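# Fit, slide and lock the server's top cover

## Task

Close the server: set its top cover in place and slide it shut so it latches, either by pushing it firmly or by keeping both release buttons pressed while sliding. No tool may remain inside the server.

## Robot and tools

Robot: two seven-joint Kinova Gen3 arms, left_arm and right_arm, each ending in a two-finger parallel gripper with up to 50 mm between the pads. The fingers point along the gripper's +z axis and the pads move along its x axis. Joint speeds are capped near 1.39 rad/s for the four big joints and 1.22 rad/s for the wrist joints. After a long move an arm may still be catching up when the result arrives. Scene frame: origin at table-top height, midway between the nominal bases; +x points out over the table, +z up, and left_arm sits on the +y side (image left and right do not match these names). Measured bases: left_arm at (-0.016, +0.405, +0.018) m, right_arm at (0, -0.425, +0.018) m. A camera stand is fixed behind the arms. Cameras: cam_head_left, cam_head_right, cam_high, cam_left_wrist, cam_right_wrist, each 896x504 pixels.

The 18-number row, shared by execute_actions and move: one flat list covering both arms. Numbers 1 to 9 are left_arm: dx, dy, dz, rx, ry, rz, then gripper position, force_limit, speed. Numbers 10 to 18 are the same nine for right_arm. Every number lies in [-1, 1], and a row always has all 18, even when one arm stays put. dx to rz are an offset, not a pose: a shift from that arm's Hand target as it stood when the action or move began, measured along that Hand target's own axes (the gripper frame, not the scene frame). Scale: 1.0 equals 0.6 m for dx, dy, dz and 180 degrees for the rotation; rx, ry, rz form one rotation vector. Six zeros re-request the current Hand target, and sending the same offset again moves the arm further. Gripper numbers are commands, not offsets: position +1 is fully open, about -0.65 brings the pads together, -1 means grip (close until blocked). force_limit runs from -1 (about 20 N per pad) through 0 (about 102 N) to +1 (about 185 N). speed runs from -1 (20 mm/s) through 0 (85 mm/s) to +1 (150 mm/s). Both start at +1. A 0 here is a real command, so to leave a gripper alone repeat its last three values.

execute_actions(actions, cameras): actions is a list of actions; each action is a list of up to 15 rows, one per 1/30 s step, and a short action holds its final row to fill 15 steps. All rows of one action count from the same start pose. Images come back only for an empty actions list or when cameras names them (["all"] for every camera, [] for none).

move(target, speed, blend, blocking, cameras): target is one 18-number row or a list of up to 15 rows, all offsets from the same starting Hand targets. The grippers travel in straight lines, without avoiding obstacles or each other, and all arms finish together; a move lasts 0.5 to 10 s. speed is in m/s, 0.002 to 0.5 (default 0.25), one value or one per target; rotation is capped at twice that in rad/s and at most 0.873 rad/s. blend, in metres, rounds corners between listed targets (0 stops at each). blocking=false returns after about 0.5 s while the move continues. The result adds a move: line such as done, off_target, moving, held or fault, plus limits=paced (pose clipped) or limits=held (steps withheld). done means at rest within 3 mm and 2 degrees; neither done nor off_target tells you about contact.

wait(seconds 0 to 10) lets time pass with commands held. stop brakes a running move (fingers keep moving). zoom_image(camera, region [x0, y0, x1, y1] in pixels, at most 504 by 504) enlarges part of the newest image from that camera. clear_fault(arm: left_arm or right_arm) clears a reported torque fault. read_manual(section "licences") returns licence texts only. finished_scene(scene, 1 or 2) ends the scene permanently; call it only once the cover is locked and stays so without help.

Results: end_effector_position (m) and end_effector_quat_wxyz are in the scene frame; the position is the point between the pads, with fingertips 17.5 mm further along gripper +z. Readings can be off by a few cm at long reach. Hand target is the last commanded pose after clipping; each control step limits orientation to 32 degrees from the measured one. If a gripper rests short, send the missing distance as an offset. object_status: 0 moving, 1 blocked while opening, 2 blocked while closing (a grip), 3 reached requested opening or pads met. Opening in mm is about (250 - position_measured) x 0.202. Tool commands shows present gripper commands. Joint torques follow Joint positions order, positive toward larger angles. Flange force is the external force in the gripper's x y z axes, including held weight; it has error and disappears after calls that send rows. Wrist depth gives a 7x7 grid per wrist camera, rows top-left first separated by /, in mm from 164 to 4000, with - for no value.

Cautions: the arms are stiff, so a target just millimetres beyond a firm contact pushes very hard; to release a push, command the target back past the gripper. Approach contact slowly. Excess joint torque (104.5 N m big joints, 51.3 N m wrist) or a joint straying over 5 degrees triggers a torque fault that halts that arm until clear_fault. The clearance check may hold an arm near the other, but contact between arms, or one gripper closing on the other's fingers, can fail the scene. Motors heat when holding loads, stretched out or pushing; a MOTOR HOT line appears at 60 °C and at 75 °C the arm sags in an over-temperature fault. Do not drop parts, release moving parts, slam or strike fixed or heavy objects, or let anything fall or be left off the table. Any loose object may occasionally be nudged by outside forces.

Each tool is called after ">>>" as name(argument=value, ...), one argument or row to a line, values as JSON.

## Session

>>> execute_actions(
  actions=[],
)

Scene clock: 0.00 s.
left_arm: end_effector_position=(+0.2183, -0.0737, +0.2840) position_measured=3 object_status=3 end_effector_quat_wxyz=(+0.328, +0.262, +0.792, -0.442) | right_arm: end_effector_position=(+0.3317, -0.3458, +0.3049) position_measured=3 object_status=3 end_effector_quat_wxyz=(+0.027, +0.672, +0.740, +0.018)
Joint positions: left_arm=[0.783 0.285 0.043 2.482 2.627 0.825 0.798] | right_arm=[-0.295 0.044 0.008 1.81 0.032 1.23 1.322]
Joint velocities: within noise
Joint torques (N m): no reading
Motor temperatures (°C): left_arm=[37 40 36 42 40 45 42] | right_arm=[38 40 36 33 49 42 42]
Flange force (N): no reading
Wrist depth (mm): cam_left_wrist=[3546 3643 3527 2717 3349 809 456 / 366 3811 2947 2326 936 741 499 / 359 2360 2521 2360 862 680 556 / 372 391 2474 984 777 634 516 / - - 1120 870 705 588 489 / 3947 - 1015 795 649 542 449 / 2125 1208 902 724 596 507 411] | cam_right_wrist=[462 463 461 463 461 447 448 / 464 465 464 465 465 449 450 / 467 465 466 468 466 452 452 / 468 467 467 469 468 453 454 / 470 471 471 472 471 455 454 / 474 473 472 472 473 473 472 / 476 475 476 474 474 475 475]
Hand target: left_arm +0.2183, -0.0737, +0.2840; +0.328, +0.262, +0.792, -0.442 | right_arm +0.3317, -0.3458, +0.3049; +0.027, +0.672, +0.740, +0.018
Tool commands: left_gripper/position=+1.0 left_gripper/force_limit=+1.0 left_gripper/speed=+1.0 right_gripper/position=+1.0 right_gripper/force_limit=+1.0 right_gripper/speed=+1.0

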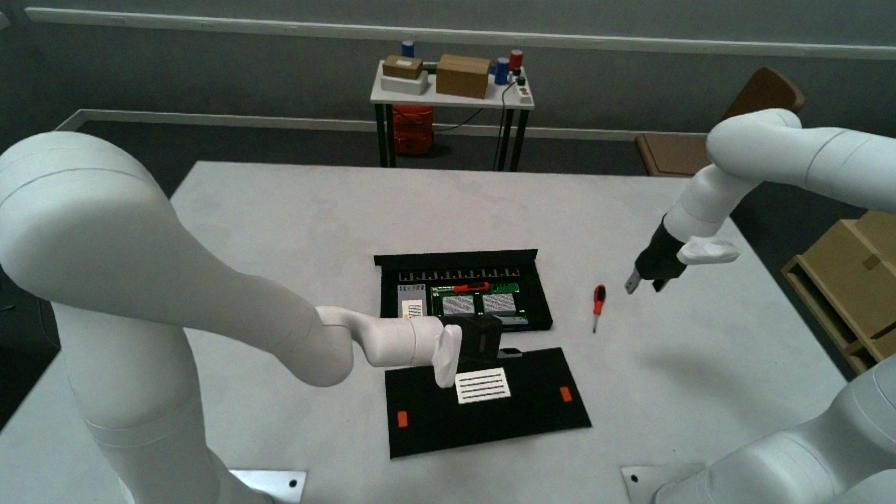

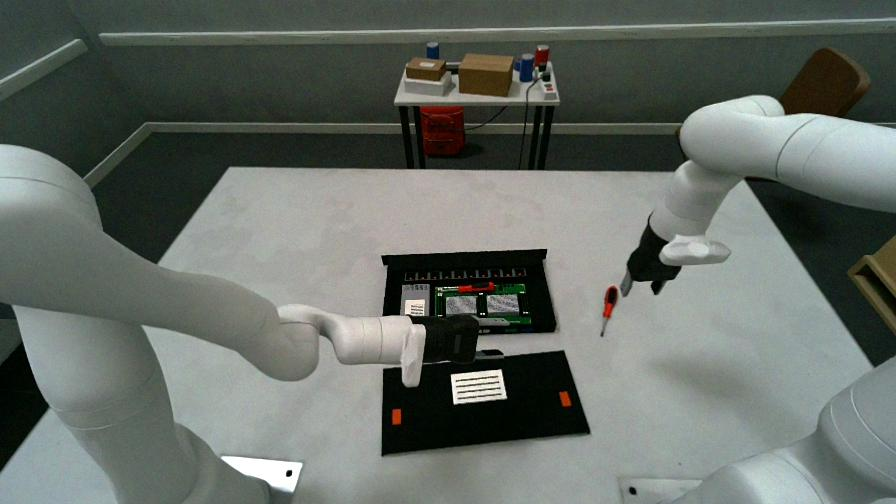

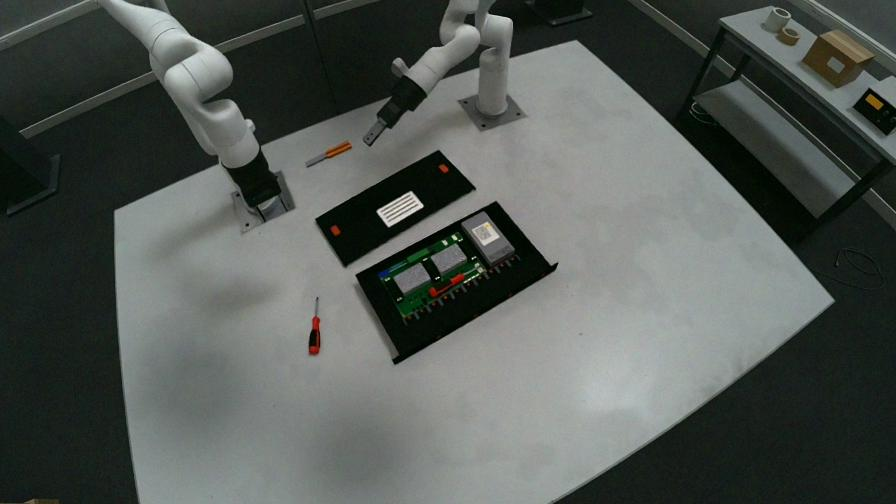

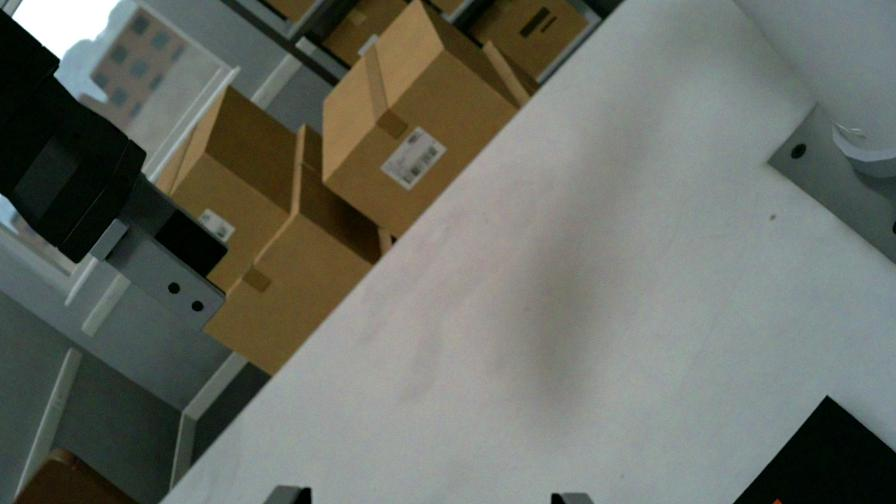

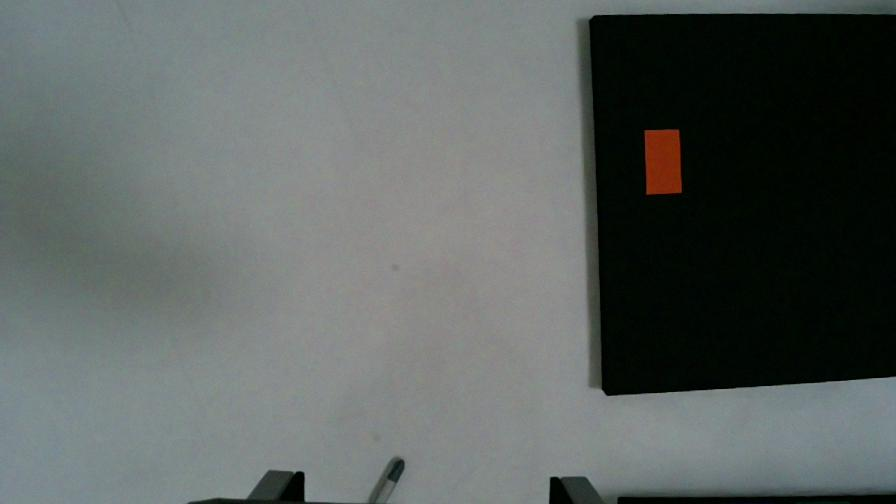

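>>> zoom_image(
  camera="cam_head_left",
  region=[350, 230, 610, 376],
)

>>> zoom_image(
  camera="cam_head_right",
  region=[350, 230, 610, 376],
)

>>> zoom_image(
  camera="cam_high",
  region=[300, 140, 580, 370],
)

Scaled by 1.938 from the camera's 896x504 image, which has a finer 1280x720 frame.

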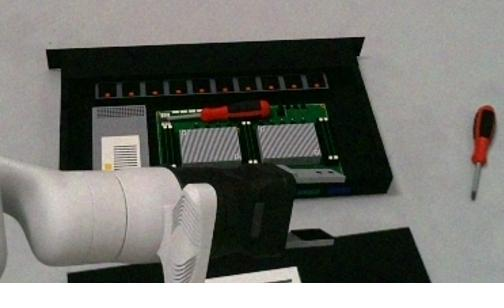

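Scaled by 1.938 from the camera's 896x504 image, which has a finer 1280x720 frame.

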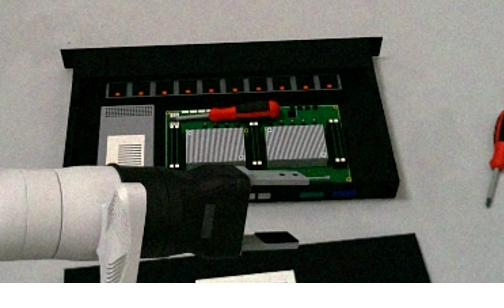

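Scaled by 1.800 from the camera's 896x504 image, which has a finer 1280x720 frame.

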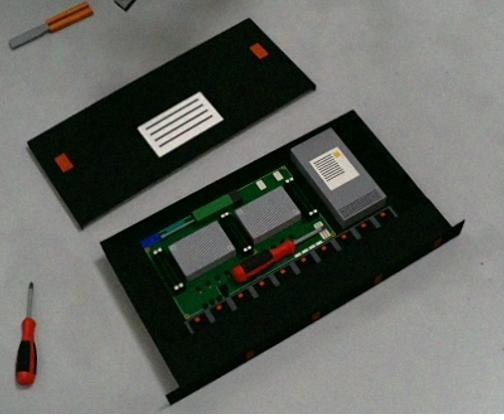

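>>> move(
  target=[0.1192,0.2238,-0.3845,-0.4494,-0.0989,-0.6432,-0.66,-0.8,0,0.3382,0.2445,0.0517,0.0193,-0.0129,0.5306,1,-0.8,0],
  speed=0.45,
  cameras=["all"],
)

Scene clock: 15.77 s.
left_arm: end_effector_position=(+0.2002, +0.1999, +0.2500) position_measured=251 object_status=3 end_effector_quat_wxyz=(+0.000, +0.754, -0.656, +0.000) | right_arm: end_effector_position=(+0.4598, -0.1299, +0.2799) position_measured=3 object_status=3 end_effector_quat_wxyz=(+0.000, +1.000, +0.000, +0.000)
Joint positions: left_arm=[0.301 0.032 0.373 2.012 3.128 -1.1 2.408] | right_arm=[-0.653 0.595 0.167 1.117 -0.094 1.438 -0.55]
Joint torques (N m): left_arm=[0.42 -8.28 -0.46 -8.72 -0.02 -0.16 -0.38] | right_arm=[0.24 -22.45 0.62 -11.48 0.3 0.27 -0.22]
Flange force (N): left_arm=[0.8 1.5 0.4] | right_arm=[-5.3 3.5 6.8]
Wrist depth (mm): cam_left_wrist=[418 418 419 421 413 394 417 / 417 418 419 420 422 421 423 / 417 416 418 419 420 420 421 / 415 416 418 418 405 405 405 / 415 415 416 417 404 405 405 / 412 413 414 416 401 402 405 / 412 413 414 416 400 402 402] | cam_right_wrist=[429 445 438 418 439 418 449 / 430 444 438 418 438 418 449 / 429 445 419 419 439 418 449 / 428 444 418 418 423 418 401 / 428 445 441 417 440 417 401 / 427 444 441 419 439 416 401 / 427 444 441 423 437 417 401]
Hand target: left_arm +0.2002, +0.1999, +0.2500; +0.000, +0.754, -0.656, +0.000 | right_arm +0.4598, -0.1299, +0.2799; +0.000, +1.000, +0.000, +0.000
Off the commanded pose: left_arm 0.000 m, 0 deg | right_arm 0.000 m, 0 deg.
move: done; limits=paced

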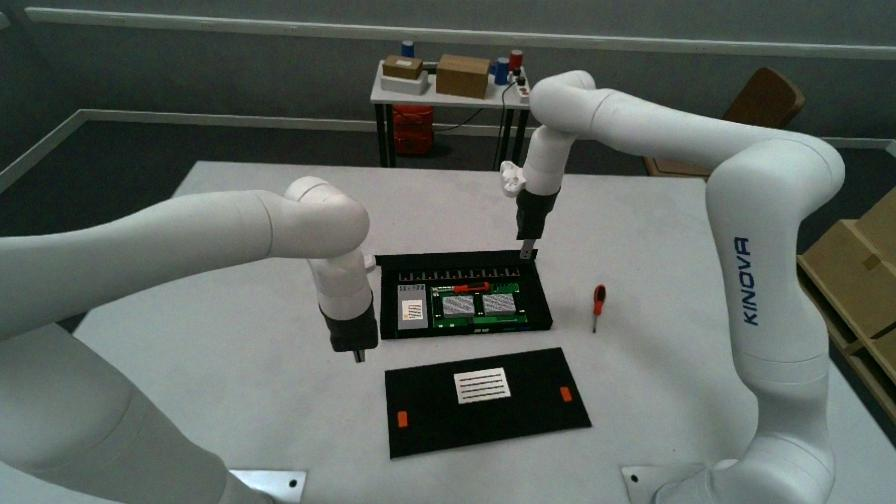

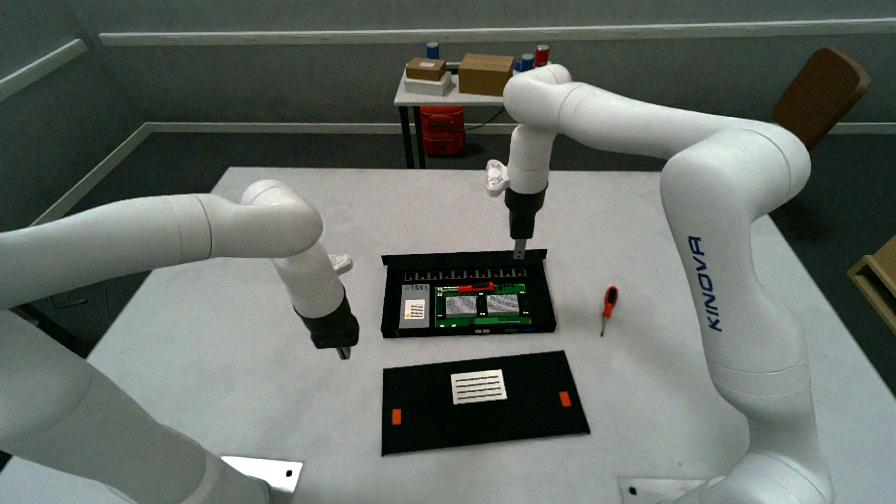

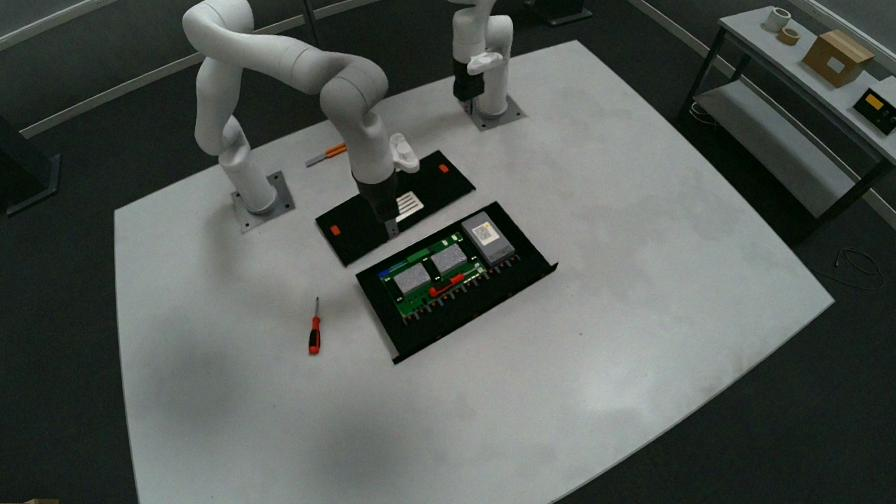

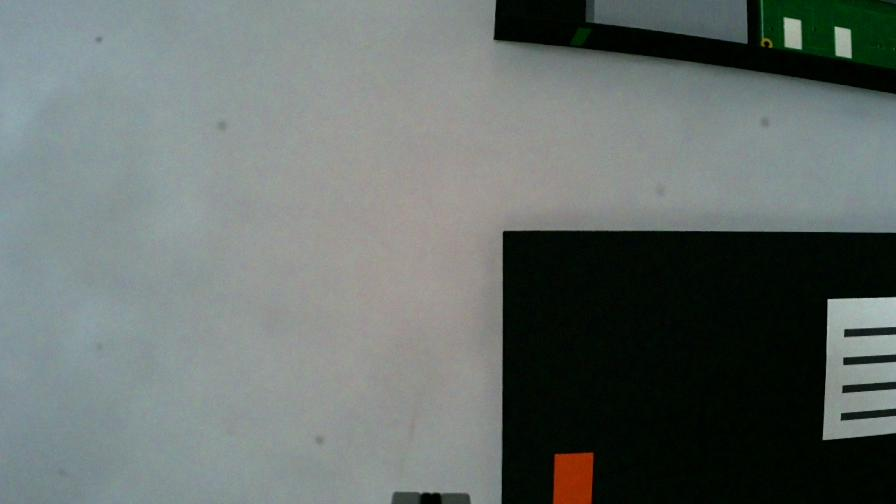

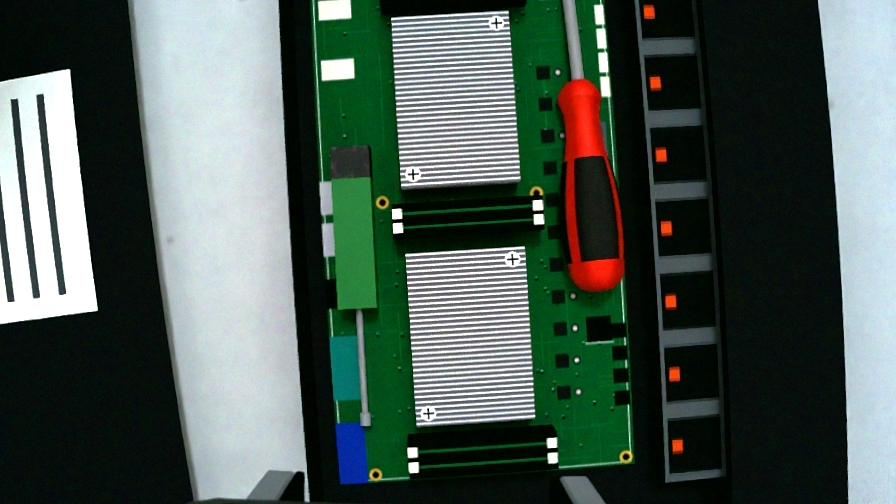

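>>> zoom_image(
  camera="cam_right_wrist",
  region=[270, 130, 450, 330],
)

>>> zoom_image(
  camera="cam_right_wrist",
  region=[530, 60, 710, 320],
)

>>> zoom_image(
  camera="cam_left_wrist",
  region=[440, 0, 896, 256],
)

Scaled by 2.520 from the camera's 896x504 image, which has a finer 1280x720 frame.

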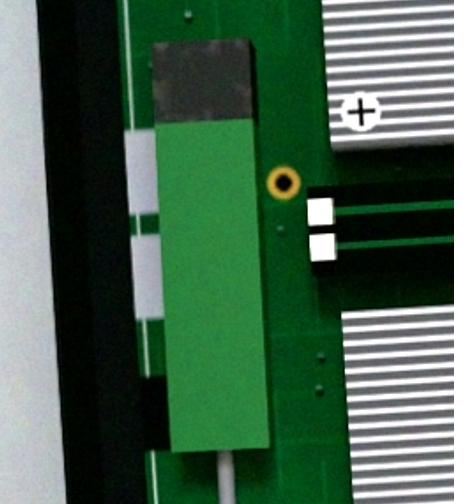

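Scaled by 1.938 from the camera's 896x504 image, which has a finer 1280x720 frame.

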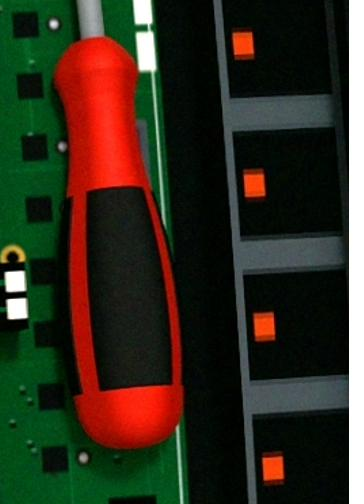

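Scaled by 1.105 from the camera's 896x504 image, which has a finer 1280x720 frame.

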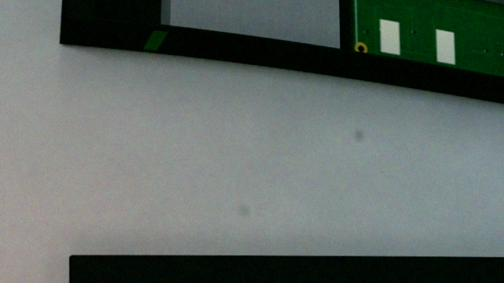

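>>> move(
  target=[0.0065,0.0465,0.25,0,0,-0.0094,-0.66,-0.8,0,-0.0595,-0.0865,0.2665,0,0,-0.0211,0.11,-0.8,0],
  speed=0.35,
  cameras=["cam_left_wrist","cam_right_wrist"],
)

Scene clock: 22.17 s.
left_arm: end_effector_position=(+0.1732, +0.1923, +0.1000) position_measured=251 object_status=3 end_effector_quat_wxyz=(+0.000, +0.764, -0.645, +0.000) | right_arm: end_effector_position=(+0.4241, -0.0781, +0.1199) position_measured=135 object_status=3 end_effector_quat_wxyz=(+0.000, +0.999, +0.033, +0.000)
Joint positions: left_arm=[0.462 0.323 0.347 2.324 2.922 -0.523 2.74] | right_arm=[-0.75 0.732 0.12 1.4 -0.094 1.016 -0.593]
Joint torques (N m): left_arm=[0.53 -10.37 0.09 -4.77 -0.05 -0.23 -0.47] | right_arm=[0.28 -23.42 0.63 -10.09 0.35 0.28 -0.2]
Flange force (N): left_arm=[-1.2 0.9 -2.0] | right_arm=[-5.2 3.5 5.0]
Wrist depth (mm): cam_left_wrist=[268 268 269 269 270 271 272 / 267 268 268 269 270 271 271 / 266 267 268 268 254 255 255 / 266 266 267 268 254 254 255 / 265 266 267 267 253 253 254 / 264 266 266 267 253 252 254 / 264 265 266 266 252 252 253] | cam_right_wrist=[269 284 285 278 260 261 280 / 269 284 285 278 258 278 278 / 269 285 285 278 258 278 268 / 269 284 285 278 258 278 267 / 269 284 284 259 258 278 262 / 269 284 285 259 260 260 257 / 268 284 281 259 258 263 257]
Hand target: left_arm +0.1732, +0.1923, +0.1000; +0.000, +0.764, -0.645, +0.000 | right_arm +0.4241, -0.0781, +0.1199; +0.000, +0.999, +0.033, +0.000
Off the commanded pose: left_arm 0.000 m, 0 deg | right_arm 0.000 m, 0 deg.
move: done
Images, in order (width x height): cam_left_wrist 896x504, cam_right_wrist 896x504.

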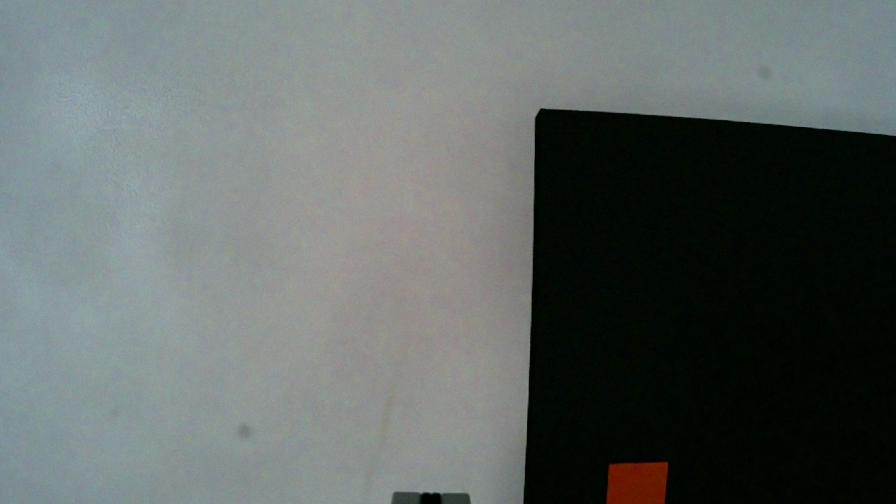

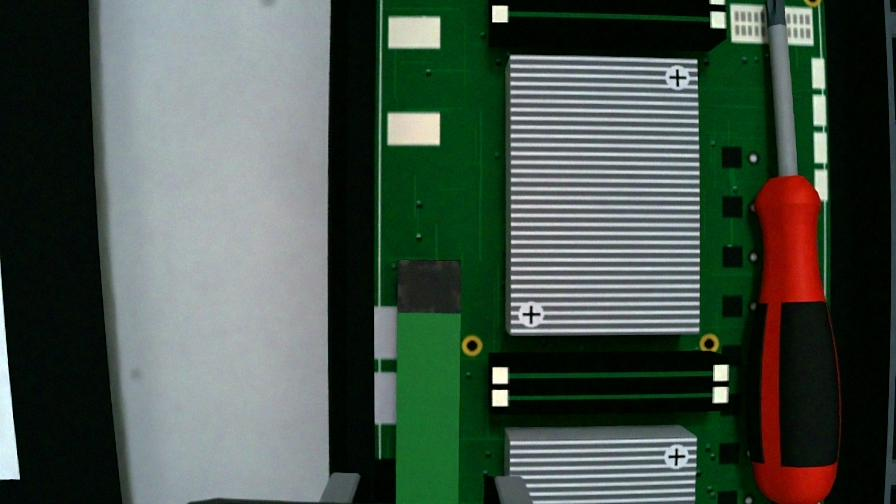

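>>> zoom_image(
  camera="cam_right_wrist",
  region=[310, 380, 550, 504],
)

>>> zoom_image(
  camera="cam_right_wrist",
  region=[310, 180, 480, 330],
)

Scaled by 2.100 from the camera's 896x504 image, which has a finer 1280x720 frame.

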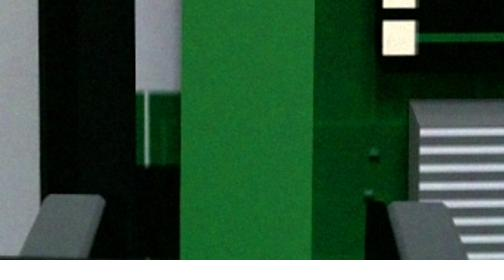

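Scaled by 2.965 from the camera's 896x504 image, which has a finer 1280x720 frame.

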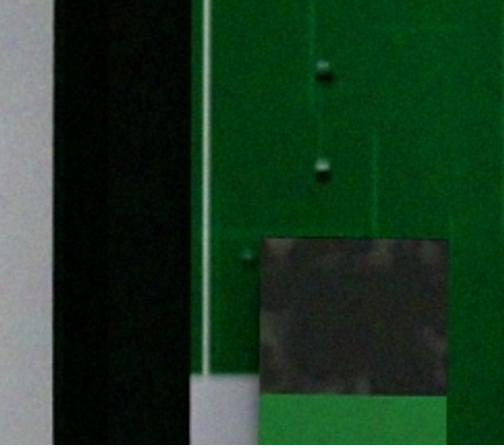

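>>> move(
  target=[
    [0,0,0.0833,0,0,0.0006,-0.66,-0.8,0,-0.001,0.005,0.0998,0,0,0,0.076,-0.8,0],
    [0,0,0.0833,0,0,0.0006,-0.66,-0.8,0,-0.001,0.005,0.1432,0,0,0,-1,-0.8,-0.8],
    [0,0,0.0833,0,0,0.0006,-0.66,-0.8,0,-0.001,0.005,-0.0335,0,0,0,-1,-0.8,-0.8],
  ],
  speed=[0.25,0.1,0.2],
  blend=[0.01,0,0],
  cameras=["cam_left_wrist","cam_right_wrist"],
)

Scene clock: 27.10 s.
left_arm: end_effector_position=(+0.1733, +0.1923, +0.0500) position_measured=251 object_status=3 end_effector_quat_wxyz=(+0.000, +0.763, -0.646, +0.000) | right_arm: end_effector_position=(+0.4237, -0.0811, +0.1400) position_measured=164 object_status=2 end_effector_quat_wxyz=(+0.000, +0.999, +0.033, +0.000)
Joint positions: left_arm=[0.562 0.471 0.234 2.376 2.8 -0.323 2.851] | right_arm=[-0.748 0.703 0.124 1.385 -0.091 1.06 -0.591]
Joint torques (N m): left_arm=[0.45 -11.83 0.28 -3.01 0.02 -0.2 -0.29] | right_arm=[0.29 -23.38 0.64 -10.19 0.31 0.27 -0.19]
Flange force (N): left_arm=[-1.1 -0.3 -3.1] | right_arm=[-4.3 2.8 5.3]
Wrist depth (mm): cam_left_wrist=[217 218 218 219 220 220 220 / 217 217 218 218 206 204 205 / 216 217 217 218 205 204 204 / 215 216 217 218 203 204 204 / 215 216 217 217 203 203 204 / 215 215 216 217 202 203 203 / 214 215 215 216 202 202 202] | cam_right_wrist=[289 305 306 297 280 292 294 / 289 305 305 297 278 298 294 / 289 304 305 297 278 298 294 / 289 304 304 297 278 299 280 / 289 304 305 173 278 287 280 / 289 304 304 173 280 280 277 / 288 304 305 173 278 298 277]
Hand target: left_arm +0.1733, +0.1923, +0.0500; +0.000, +0.763, -0.646, +0.000 | right_arm +0.4237, -0.0811, +0.1400; +0.000, +0.999, +0.033, +0.000
Off the commanded pose: left_arm 0.000 m, 0 deg | right_arm 0.000 m, 0 deg.
move: done
Images, in order (width x height): cam_left_wrist 896x504, cam_right_wrist 896x504.

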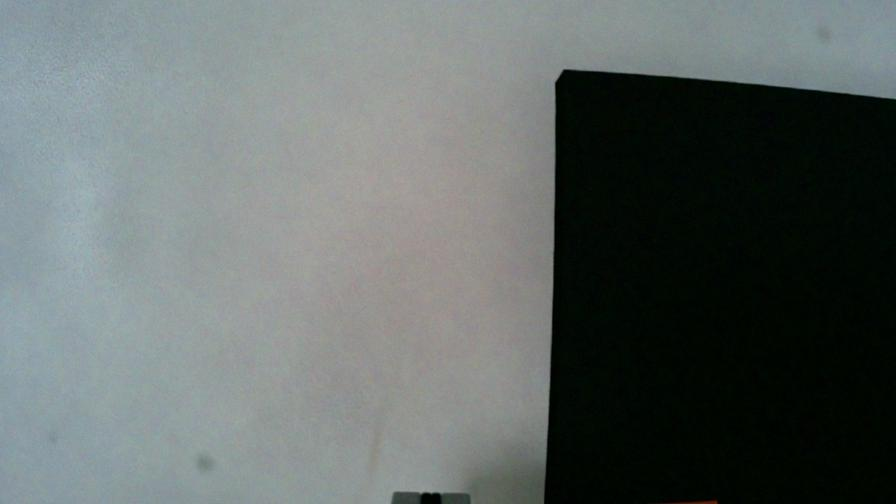

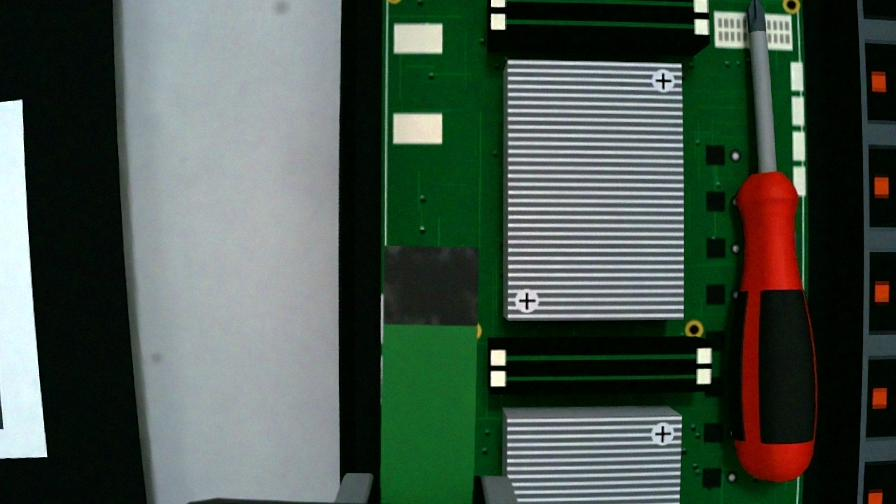

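>>> move(
  target=[
    [0,0,0,0,0,0,-0.66,-0.8,0,-0.1982,0.6352,0.0667,0,0,0,-1,-0.8,-0.8],
    [0,0,0,0,0,0,-0.66,-0.8,0,-0.1982,0.6352,0.1917,0,0,0,0.373,-0.8,-0.8],
    [0,0,0,0,0,0,-0.66,-0.8,0,-0.1982,0.6352,-0.0167,0,0,0,0.373,-0.8,-0.8],
    [0,0,0,0,0,0,-0.66,-0.8,0,0.1785,-0.0567,0.0333,0,0,-0.0133,0.373,-0.8,-0.8],
  ],
  speed=[0.45,0.12,0.3,0.45],
  blend=[0.03,0,0.03,0],
  blocking=false,
  cameras=[],
)

>>> zoom_image(
  camera="cam_left_wrist",
  region=[530, 70, 590, 130],
)

>>> zoom_image(
  camera="cam_left_wrist",
  region=[530, 235, 590, 295],
)

>>> zoom_image(
  camera="cam_left_wrist",
  region=[520, 440, 580, 500],
)

Scene clock: 29.37 s.
left_arm: end_effector_position=(+0.1733, +0.1923, +0.0500) position_measured=251 object_status=3 end_effector_quat_wxyz=(+0.000, +0.763, -0.646, +0.000) | right_arm: end_effector_position=(+0.3967, -0.1830, +0.1276) position_measured=164 object_status=2 end_effector_quat_wxyz=(+0.010, +0.999, +0.032, -0.009)
Joint positions: left_arm=[0.562 0.471 0.234 2.376 2.8 -0.323 2.851] | right_arm=[-0.646 0.578 0.135 1.681 -0.083 0.916 -0.466]
Joint velocities: left_arm=[within noise] | right_arm=[0.426 -0.406 0.073 0.978 0.032 -0.485 0.512]
Joint torques (N m): left_arm=[0.45 -11.8 0.27 -2.96 0.02 -0.2 -0.29] | right_arm=[0.52 -20.29 0.62 -9.25 0.28 0.19 -0.42]
Flange force (N): left_arm=[-1.0 -0.4 -3.3] | right_arm=[-3.8 1.8 5.1]
Wrist depth (mm): cam_left_wrist=[217 218 218 219 220 220 221 / 217 217 218 218 206 205 205 / 217 217 217 218 204 204 204 / 216 217 217 217 203 203 204 / 215 216 217 217 202 203 204 / 215 215 216 217 202 202 203 / 214 215 215 216 202 202 202] | cam_right_wrist=[279 279 294 286 286 265 270 / 279 279 294 293 286 268 268 / 279 280 294 294 286 266 266 / 279 279 295 287 286 266 286 / 280 280 295 173 286 266 286 / 280 280 295 173 286 267 286 / 280 280 295 173 286 268 287]
Hand target: left_arm +0.1733, +0.1923, +0.0500; +0.000, +0.763, -0.646, +0.000 | right_arm +0.3812, -0.2581, +0.1219; +0.000, +0.999, +0.033, +0.000
Tool commands: left_gripper/position=-0.66 left_gripper/force_limit=-0.8 left_gripper/speed=+0.0 right_gripper/position=-1.0 right_gripper/force_limit=-0.8 right_gripper/speed=-0.8
Off the commanded pose: left_arm 0.000 m, 0 deg | right_arm 0.194 m, 3 deg.
move: running; path passed 0 of 4 targets; target 2's new numbers were not sent
No camera images: "cameras" was empty.

Scaled by 8.400 from the camera's 896x504 image, which has a finer 1280x720 frame.
This view is cut from an older image: the scene may have changed since it was taken.

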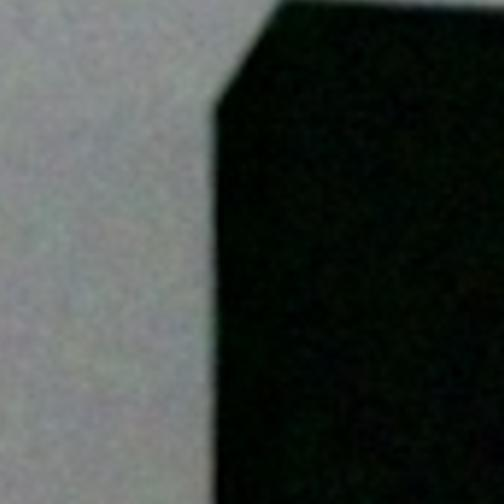

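Scaled by 8.400 from the camera's 896x504 image, which has a finer 1280x720 frame.
This view is cut from an older image: the scene may have changed since it was taken.

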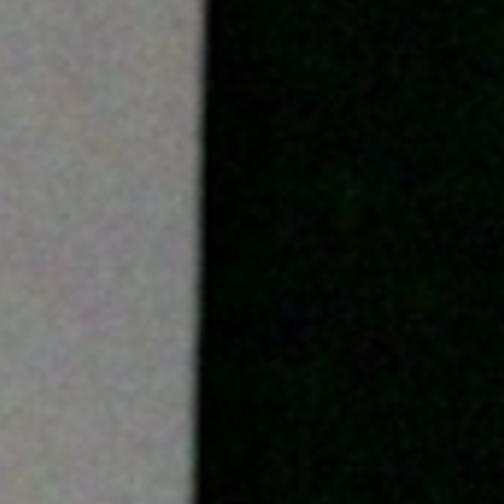

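Scaled by 8.400 from the camera's 896x504 image, which has a finer 1280x720 frame.
This view is cut from an older image: the scene may have changed since it was taken.

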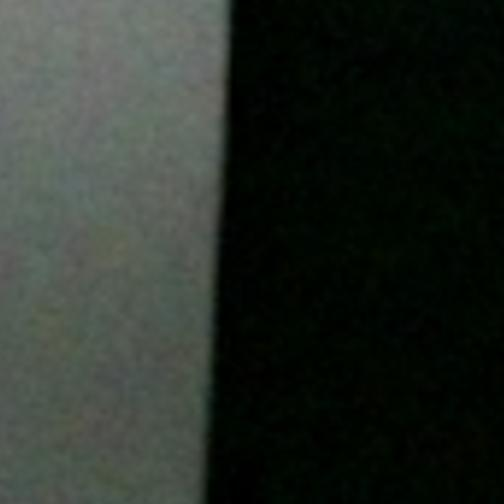

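>>> wait(
  seconds=4,
  cameras=["cam_right_wrist"],
)

Scene clock: 33.87 s.
left_arm: end_effector_position=(+0.1733, +0.1923, +0.0500) position_measured=251 object_status=3 end_effector_quat_wxyz=(+0.000, +0.763, -0.646, +0.000) | right_arm: end_effector_position=(+0.5282, -0.0401, +0.1200) position_measured=97 object_status=3 end_effector_quat_wxyz=(+0.000, +0.999, +0.054, +0.000)
Joint positions: left_arm=[0.562 0.471 0.234 2.376 2.8 -0.323 2.851] | right_arm=[-0.645 0.985 0.073 0.861 -0.062 1.297 -0.528]
Joint velocities: left_arm=[within noise] | right_arm=[0.001 0.011 0 -0.022 -0.003 0.019 -0.001]
Joint torques (N m): left_arm=[0.48 -11.79 0.3 -2.99 0.05 -0.2 -0.3] | right_arm=[0.42 -28.15 0.4 -10.72 0.33 0.15 -0.18]
Flange force (N): left_arm=[-1.2 -0.4 -3.2] | right_arm=[-5.4 2.6 4.2]
Wrist depth (mm): cam_left_wrist=[218 218 219 219 220 220 221 / 217 217 218 218 206 204 205 / 216 217 218 218 205 204 205 / 216 216 217 218 203 203 204 / 215 216 216 217 203 203 204 / 215 215 216 217 202 203 203 / 215 215 215 216 202 202 203] | cam_right_wrist=[275 280 281 281 256 240 241 / 276 258 258 277 256 240 240 / 275 256 277 277 255 240 240 / 275 256 256 277 255 240 240 / 275 256 256 266 256 240 240 / 275 256 256 262 256 240 240 / 275 258 258 254 255 239 240]
Hand target: left_arm +0.1733, +0.1923, +0.0500; +0.000, +0.763, -0.646, +0.000 | right_arm +0.5283, -0.0400, +0.1200; +0.000, +0.999, +0.054, +0.000
Tool commands: left_gripper/position=-0.66 left_gripper/force_limit=-0.8 left_gripper/speed=+0.0 right_gripper/position=+0.373 right_gripper/force_limit=-0.8 right_gripper/speed=-0.8
Off the commanded pose: left_arm 0.000 m, 0 deg | right_arm 0.000 m, 0 deg.
earlier move: done
wait: 3.63 of 4 s (the move ended)
Images, in order (width x height): cam_right_wrist 896x504.

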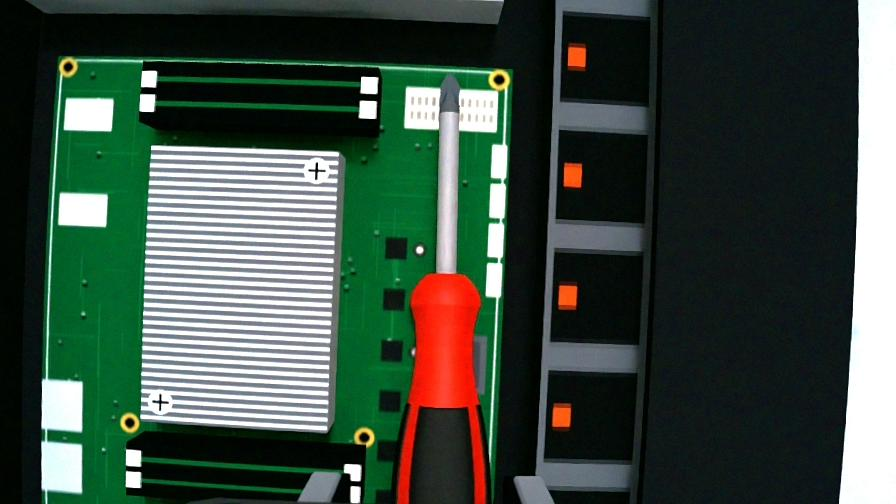

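>>> move(
  target=[
    [0,-0.0033,0.0458,0,0,0,-0.66,-0.8,0,0.0065,-0.0483,0.1,0,0,0,0.208,-0.8,-0.8],
    [0.023,-0.0033,0.0458,0,0,0,-0.66,-0.8,0,0.0065,-0.0483,0.1442,0,0,0,-1,-0.8,-0.8],
    [0.023,-0.0033,0.0458,0,0,0,-0.66,-0.8,0,0.0065,-0.0483,-0.0167,0,0,0,-1,-0.8,-0.8],
  ],
  speed=[0.2,0.1,0.25],
  blend=[0.008,0,0],
  cameras=["cam_left_wrist","cam_right_wrist"],
)

Scene clock: 37.83 s.
left_arm: end_effector_position=(+0.1775, +0.1790, +0.0225) position_measured=251 object_status=3 end_effector_quat_wxyz=(+0.000, +0.763, -0.646, +0.000) | right_arm: end_effector_position=(+0.5290, -0.0108, +0.1301) position_measured=165 object_status=2 end_effector_quat_wxyz=(+0.000, +0.999, +0.054, +0.000)
Joint positions: left_arm=[0.641 0.568 0.163 2.353 2.765 -0.243 2.9] | right_arm=[-0.675 1.038 0.075 0.714 -0.066 1.391 -0.566]
Joint torques (N m): left_arm=[0.47 -13 0.19 -2.25 0.03 -0.23 -0.32] | right_arm=[0.26 -29.32 0.39 -11.46 0.32 0.48 -0.22]
Flange force (N): left_arm=[-0.7 -0.7 -3.3] | right_arm=[-9.7 5.9 6.5]
Wrist depth (mm): cam_left_wrist=[190 190 190 191 192 192 193 / 189 189 190 191 176 177 177 / 189 189 190 190 175 176 176 / 189 189 189 190 175 176 176 / 188 189 189 189 175 175 176 / 187 188 188 189 174 175 175 / 187 188 188 189 174 175 175] | cam_right_wrist=[263 264 264 265 265 250 250 / 266 290 280 272 265 250 250 / 286 268 286 287 265 250 250 / 285 268 268 287 265 250 250 / 285 266 266 287 265 250 297 / 285 265 266 286 265 249 297 / 285 266 266 173 265 249 297]
Hand target: left_arm +0.1775, +0.1790, +0.0225; +0.000, +0.763, -0.646, +0.000 | right_arm +0.5290, -0.0108, +0.1300; +0.000, +0.999, +0.054, +0.000
Off the commanded pose: left_arm 0.000 m, 0 deg | right_arm 0.000 m, 0 deg.
move: done
Images, in order (width x height): cam_left_wrist 896x504, cam_right_wrist 896x504.

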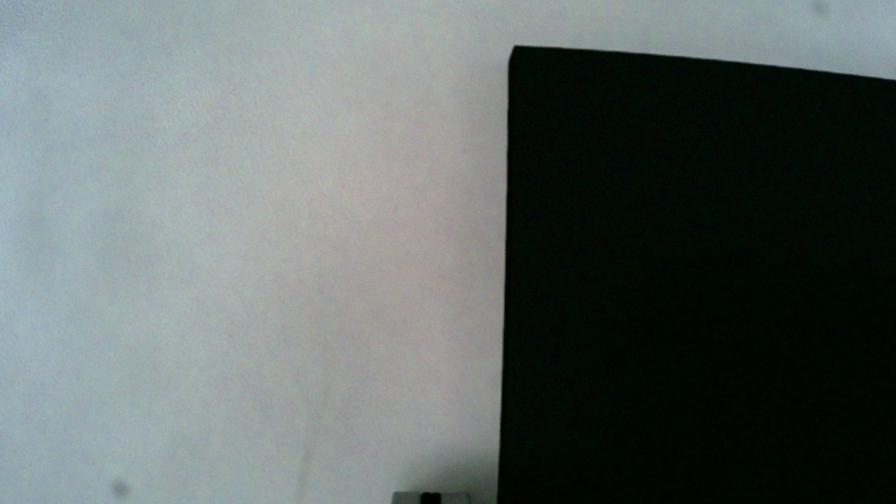

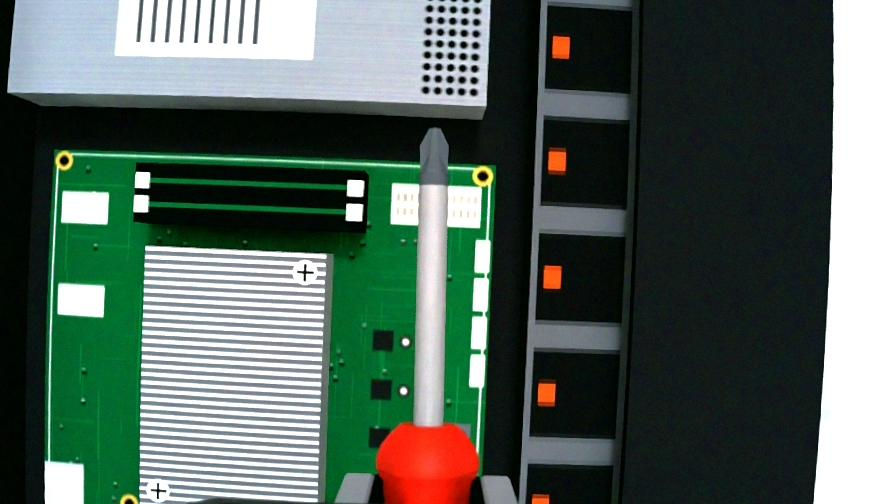

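>>> move(
  target=[
    [0,0,0,0,0,0,-0.66,-0.8,0,-0.3153,0.8363,0.05,0,0,0,-1,-0.8,-0.8],
    [0,0,0,0,0,0,-0.66,-0.8,0,-0.3153,0.8363,0.1725,0,0,0,0.208,-0.8,-0.8],
    [0,0,0,0,0,0,-0.66,-0.8,0,-0.3153,0.8363,0.05,0,0,0,0.208,-0.8,-0.8],
    [0,0,0,0,0,0,-0.66,-0.8,0,-0.5042,0.431,0.1167,0,0,0.4817,-0.66,-0.8,0],
  ],
  speed=[0.45,0.12,0.3,0.45],
  blend=[0.03,0,0.02,0],
  cameras=["cam_high","cam_left_wrist","cam_right_wrist"],
)

Scene clock: 44.57 s.
left_arm: end_effector_position=(+0.1775, +0.1790, +0.0225) position_measured=251 object_status=3 end_effector_quat_wxyz=(+0.000, +0.763, -0.646, +0.000) | right_arm: end_effector_position=(+0.2562, -0.3007, +0.0602) position_measured=251 object_status=0 end_effector_quat_wxyz=(+0.000, +0.763, -0.646, +0.000)
Joint positions: left_arm=[0.641 0.568 0.163 2.353 2.765 -0.243 2.9] | right_arm=[-0.843 0.469 0.464 2.37 -0.545 0.4 -1.367]
Joint torques (N m): left_arm=[0.48 -13.02 0.21 -2.28 0.03 -0.21 -0.29] | right_arm=[0.29 -12.72 1.12 -5.16 0.39 0.26 -0.21]
Flange force (N): left_arm=[-0.8 -0.8 -3.2] | right_arm=[0.6 5.2 5.3]
Wrist depth (mm): cam_left_wrist=[190 190 190 191 192 192 193 / 189 189 190 191 176 177 177 / 189 189 190 190 176 176 176 / 188 189 189 190 175 176 176 / 188 188 189 190 175 175 176 / 188 188 188 189 175 175 175 / 187 187 188 189 174 174 175] | cam_right_wrist=[225 225 226 227 227 228 228 / 210 210 211 227 227 227 228 / 210 211 211 227 227 227 228 / 210 210 211 226 227 228 228 / 210 210 211 227 227 228 228 / 210 210 211 226 227 227 228 / 210 210 211 226 227 227 228]
Hand target: left_arm +0.1775, +0.1790, +0.0225; +0.000, +0.763, -0.646, +0.000 | right_arm +0.2562, -0.3007, +0.0602; +0.000, +0.763, -0.646, +0.000
Off the commanded pose: left_arm 0.000 m, 0 deg | right_arm 0.000 m, 0 deg.
move: done
Images, in order (width x height): cam_high 896x504, cam_left_wrist 896x504, cam_right_wrist 896x504.

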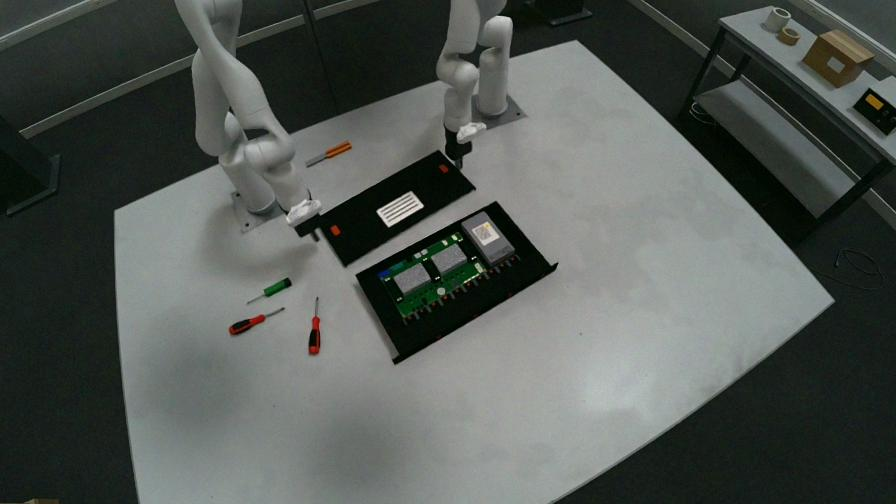

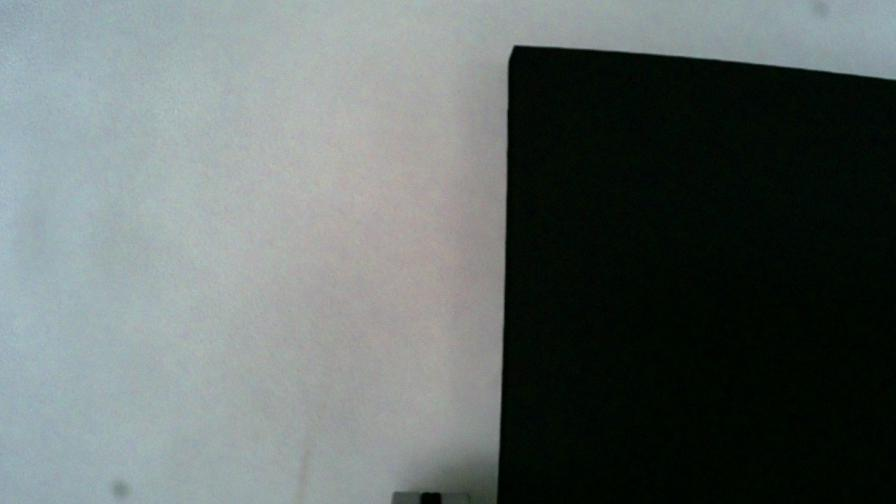

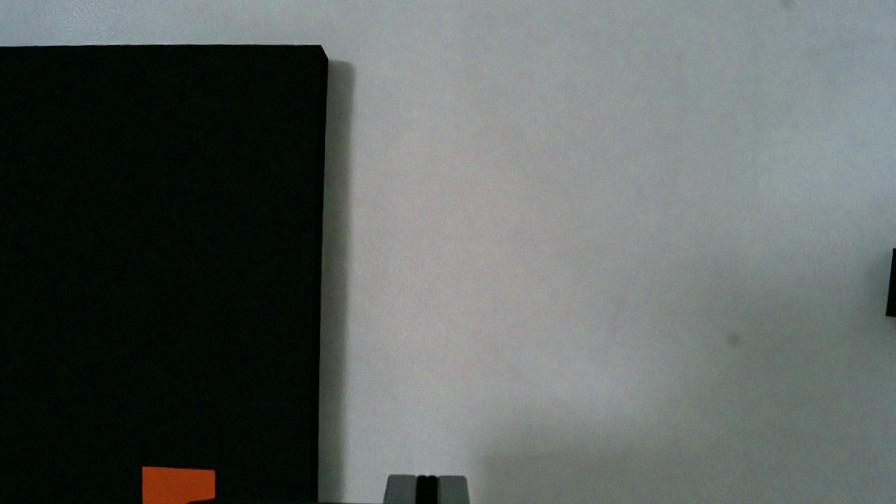

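>>> zoom_image(
  camera="cam_high",
  region=[340, 190, 570, 370],
)

>>> zoom_image(
  camera="cam_right_wrist",
  region=[290, 60, 350, 120],
)

>>> zoom_image(
  camera="cam_right_wrist",
  region=[290, 235, 350, 295],
)

>>> zoom_image(
  camera="cam_right_wrist",
  region=[290, 435, 350, 495],
)

Scaled by 2.191 from the camera's 896x504 image, which has a finer 1280x720 frame.

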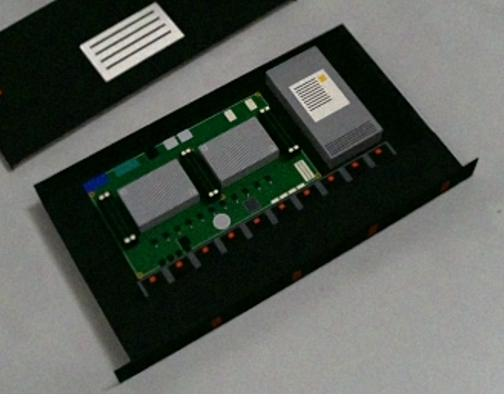

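Scaled by 8.400 from the camera's 896x504 image, which has a finer 1280x720 frame.

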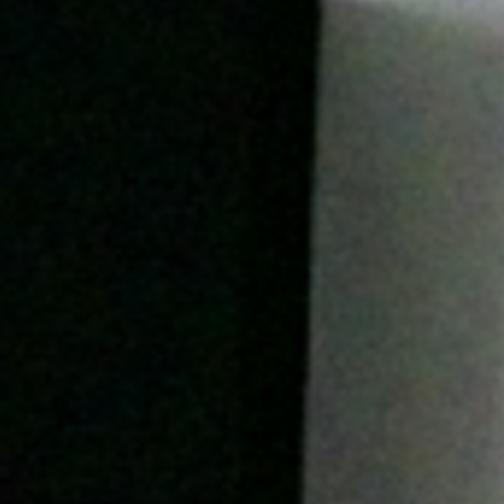

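Scaled by 8.400 from the camera's 896x504 image, which has a finer 1280x720 frame.

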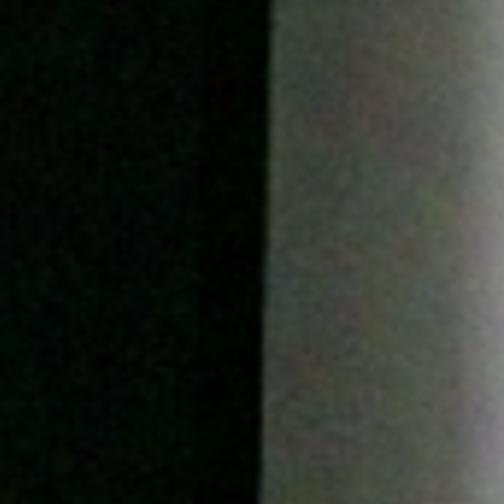

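Scaled by 8.400 from the camera's 896x504 image, which has a finer 1280x720 frame.

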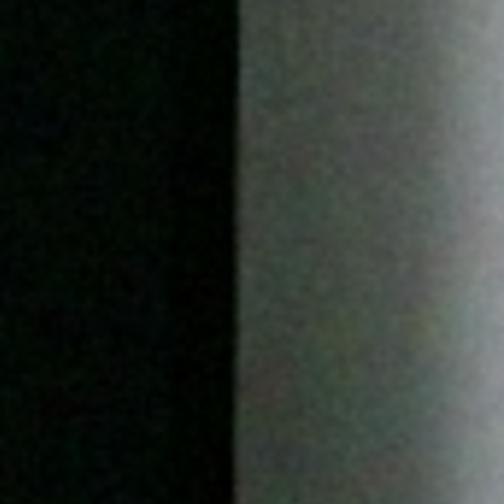

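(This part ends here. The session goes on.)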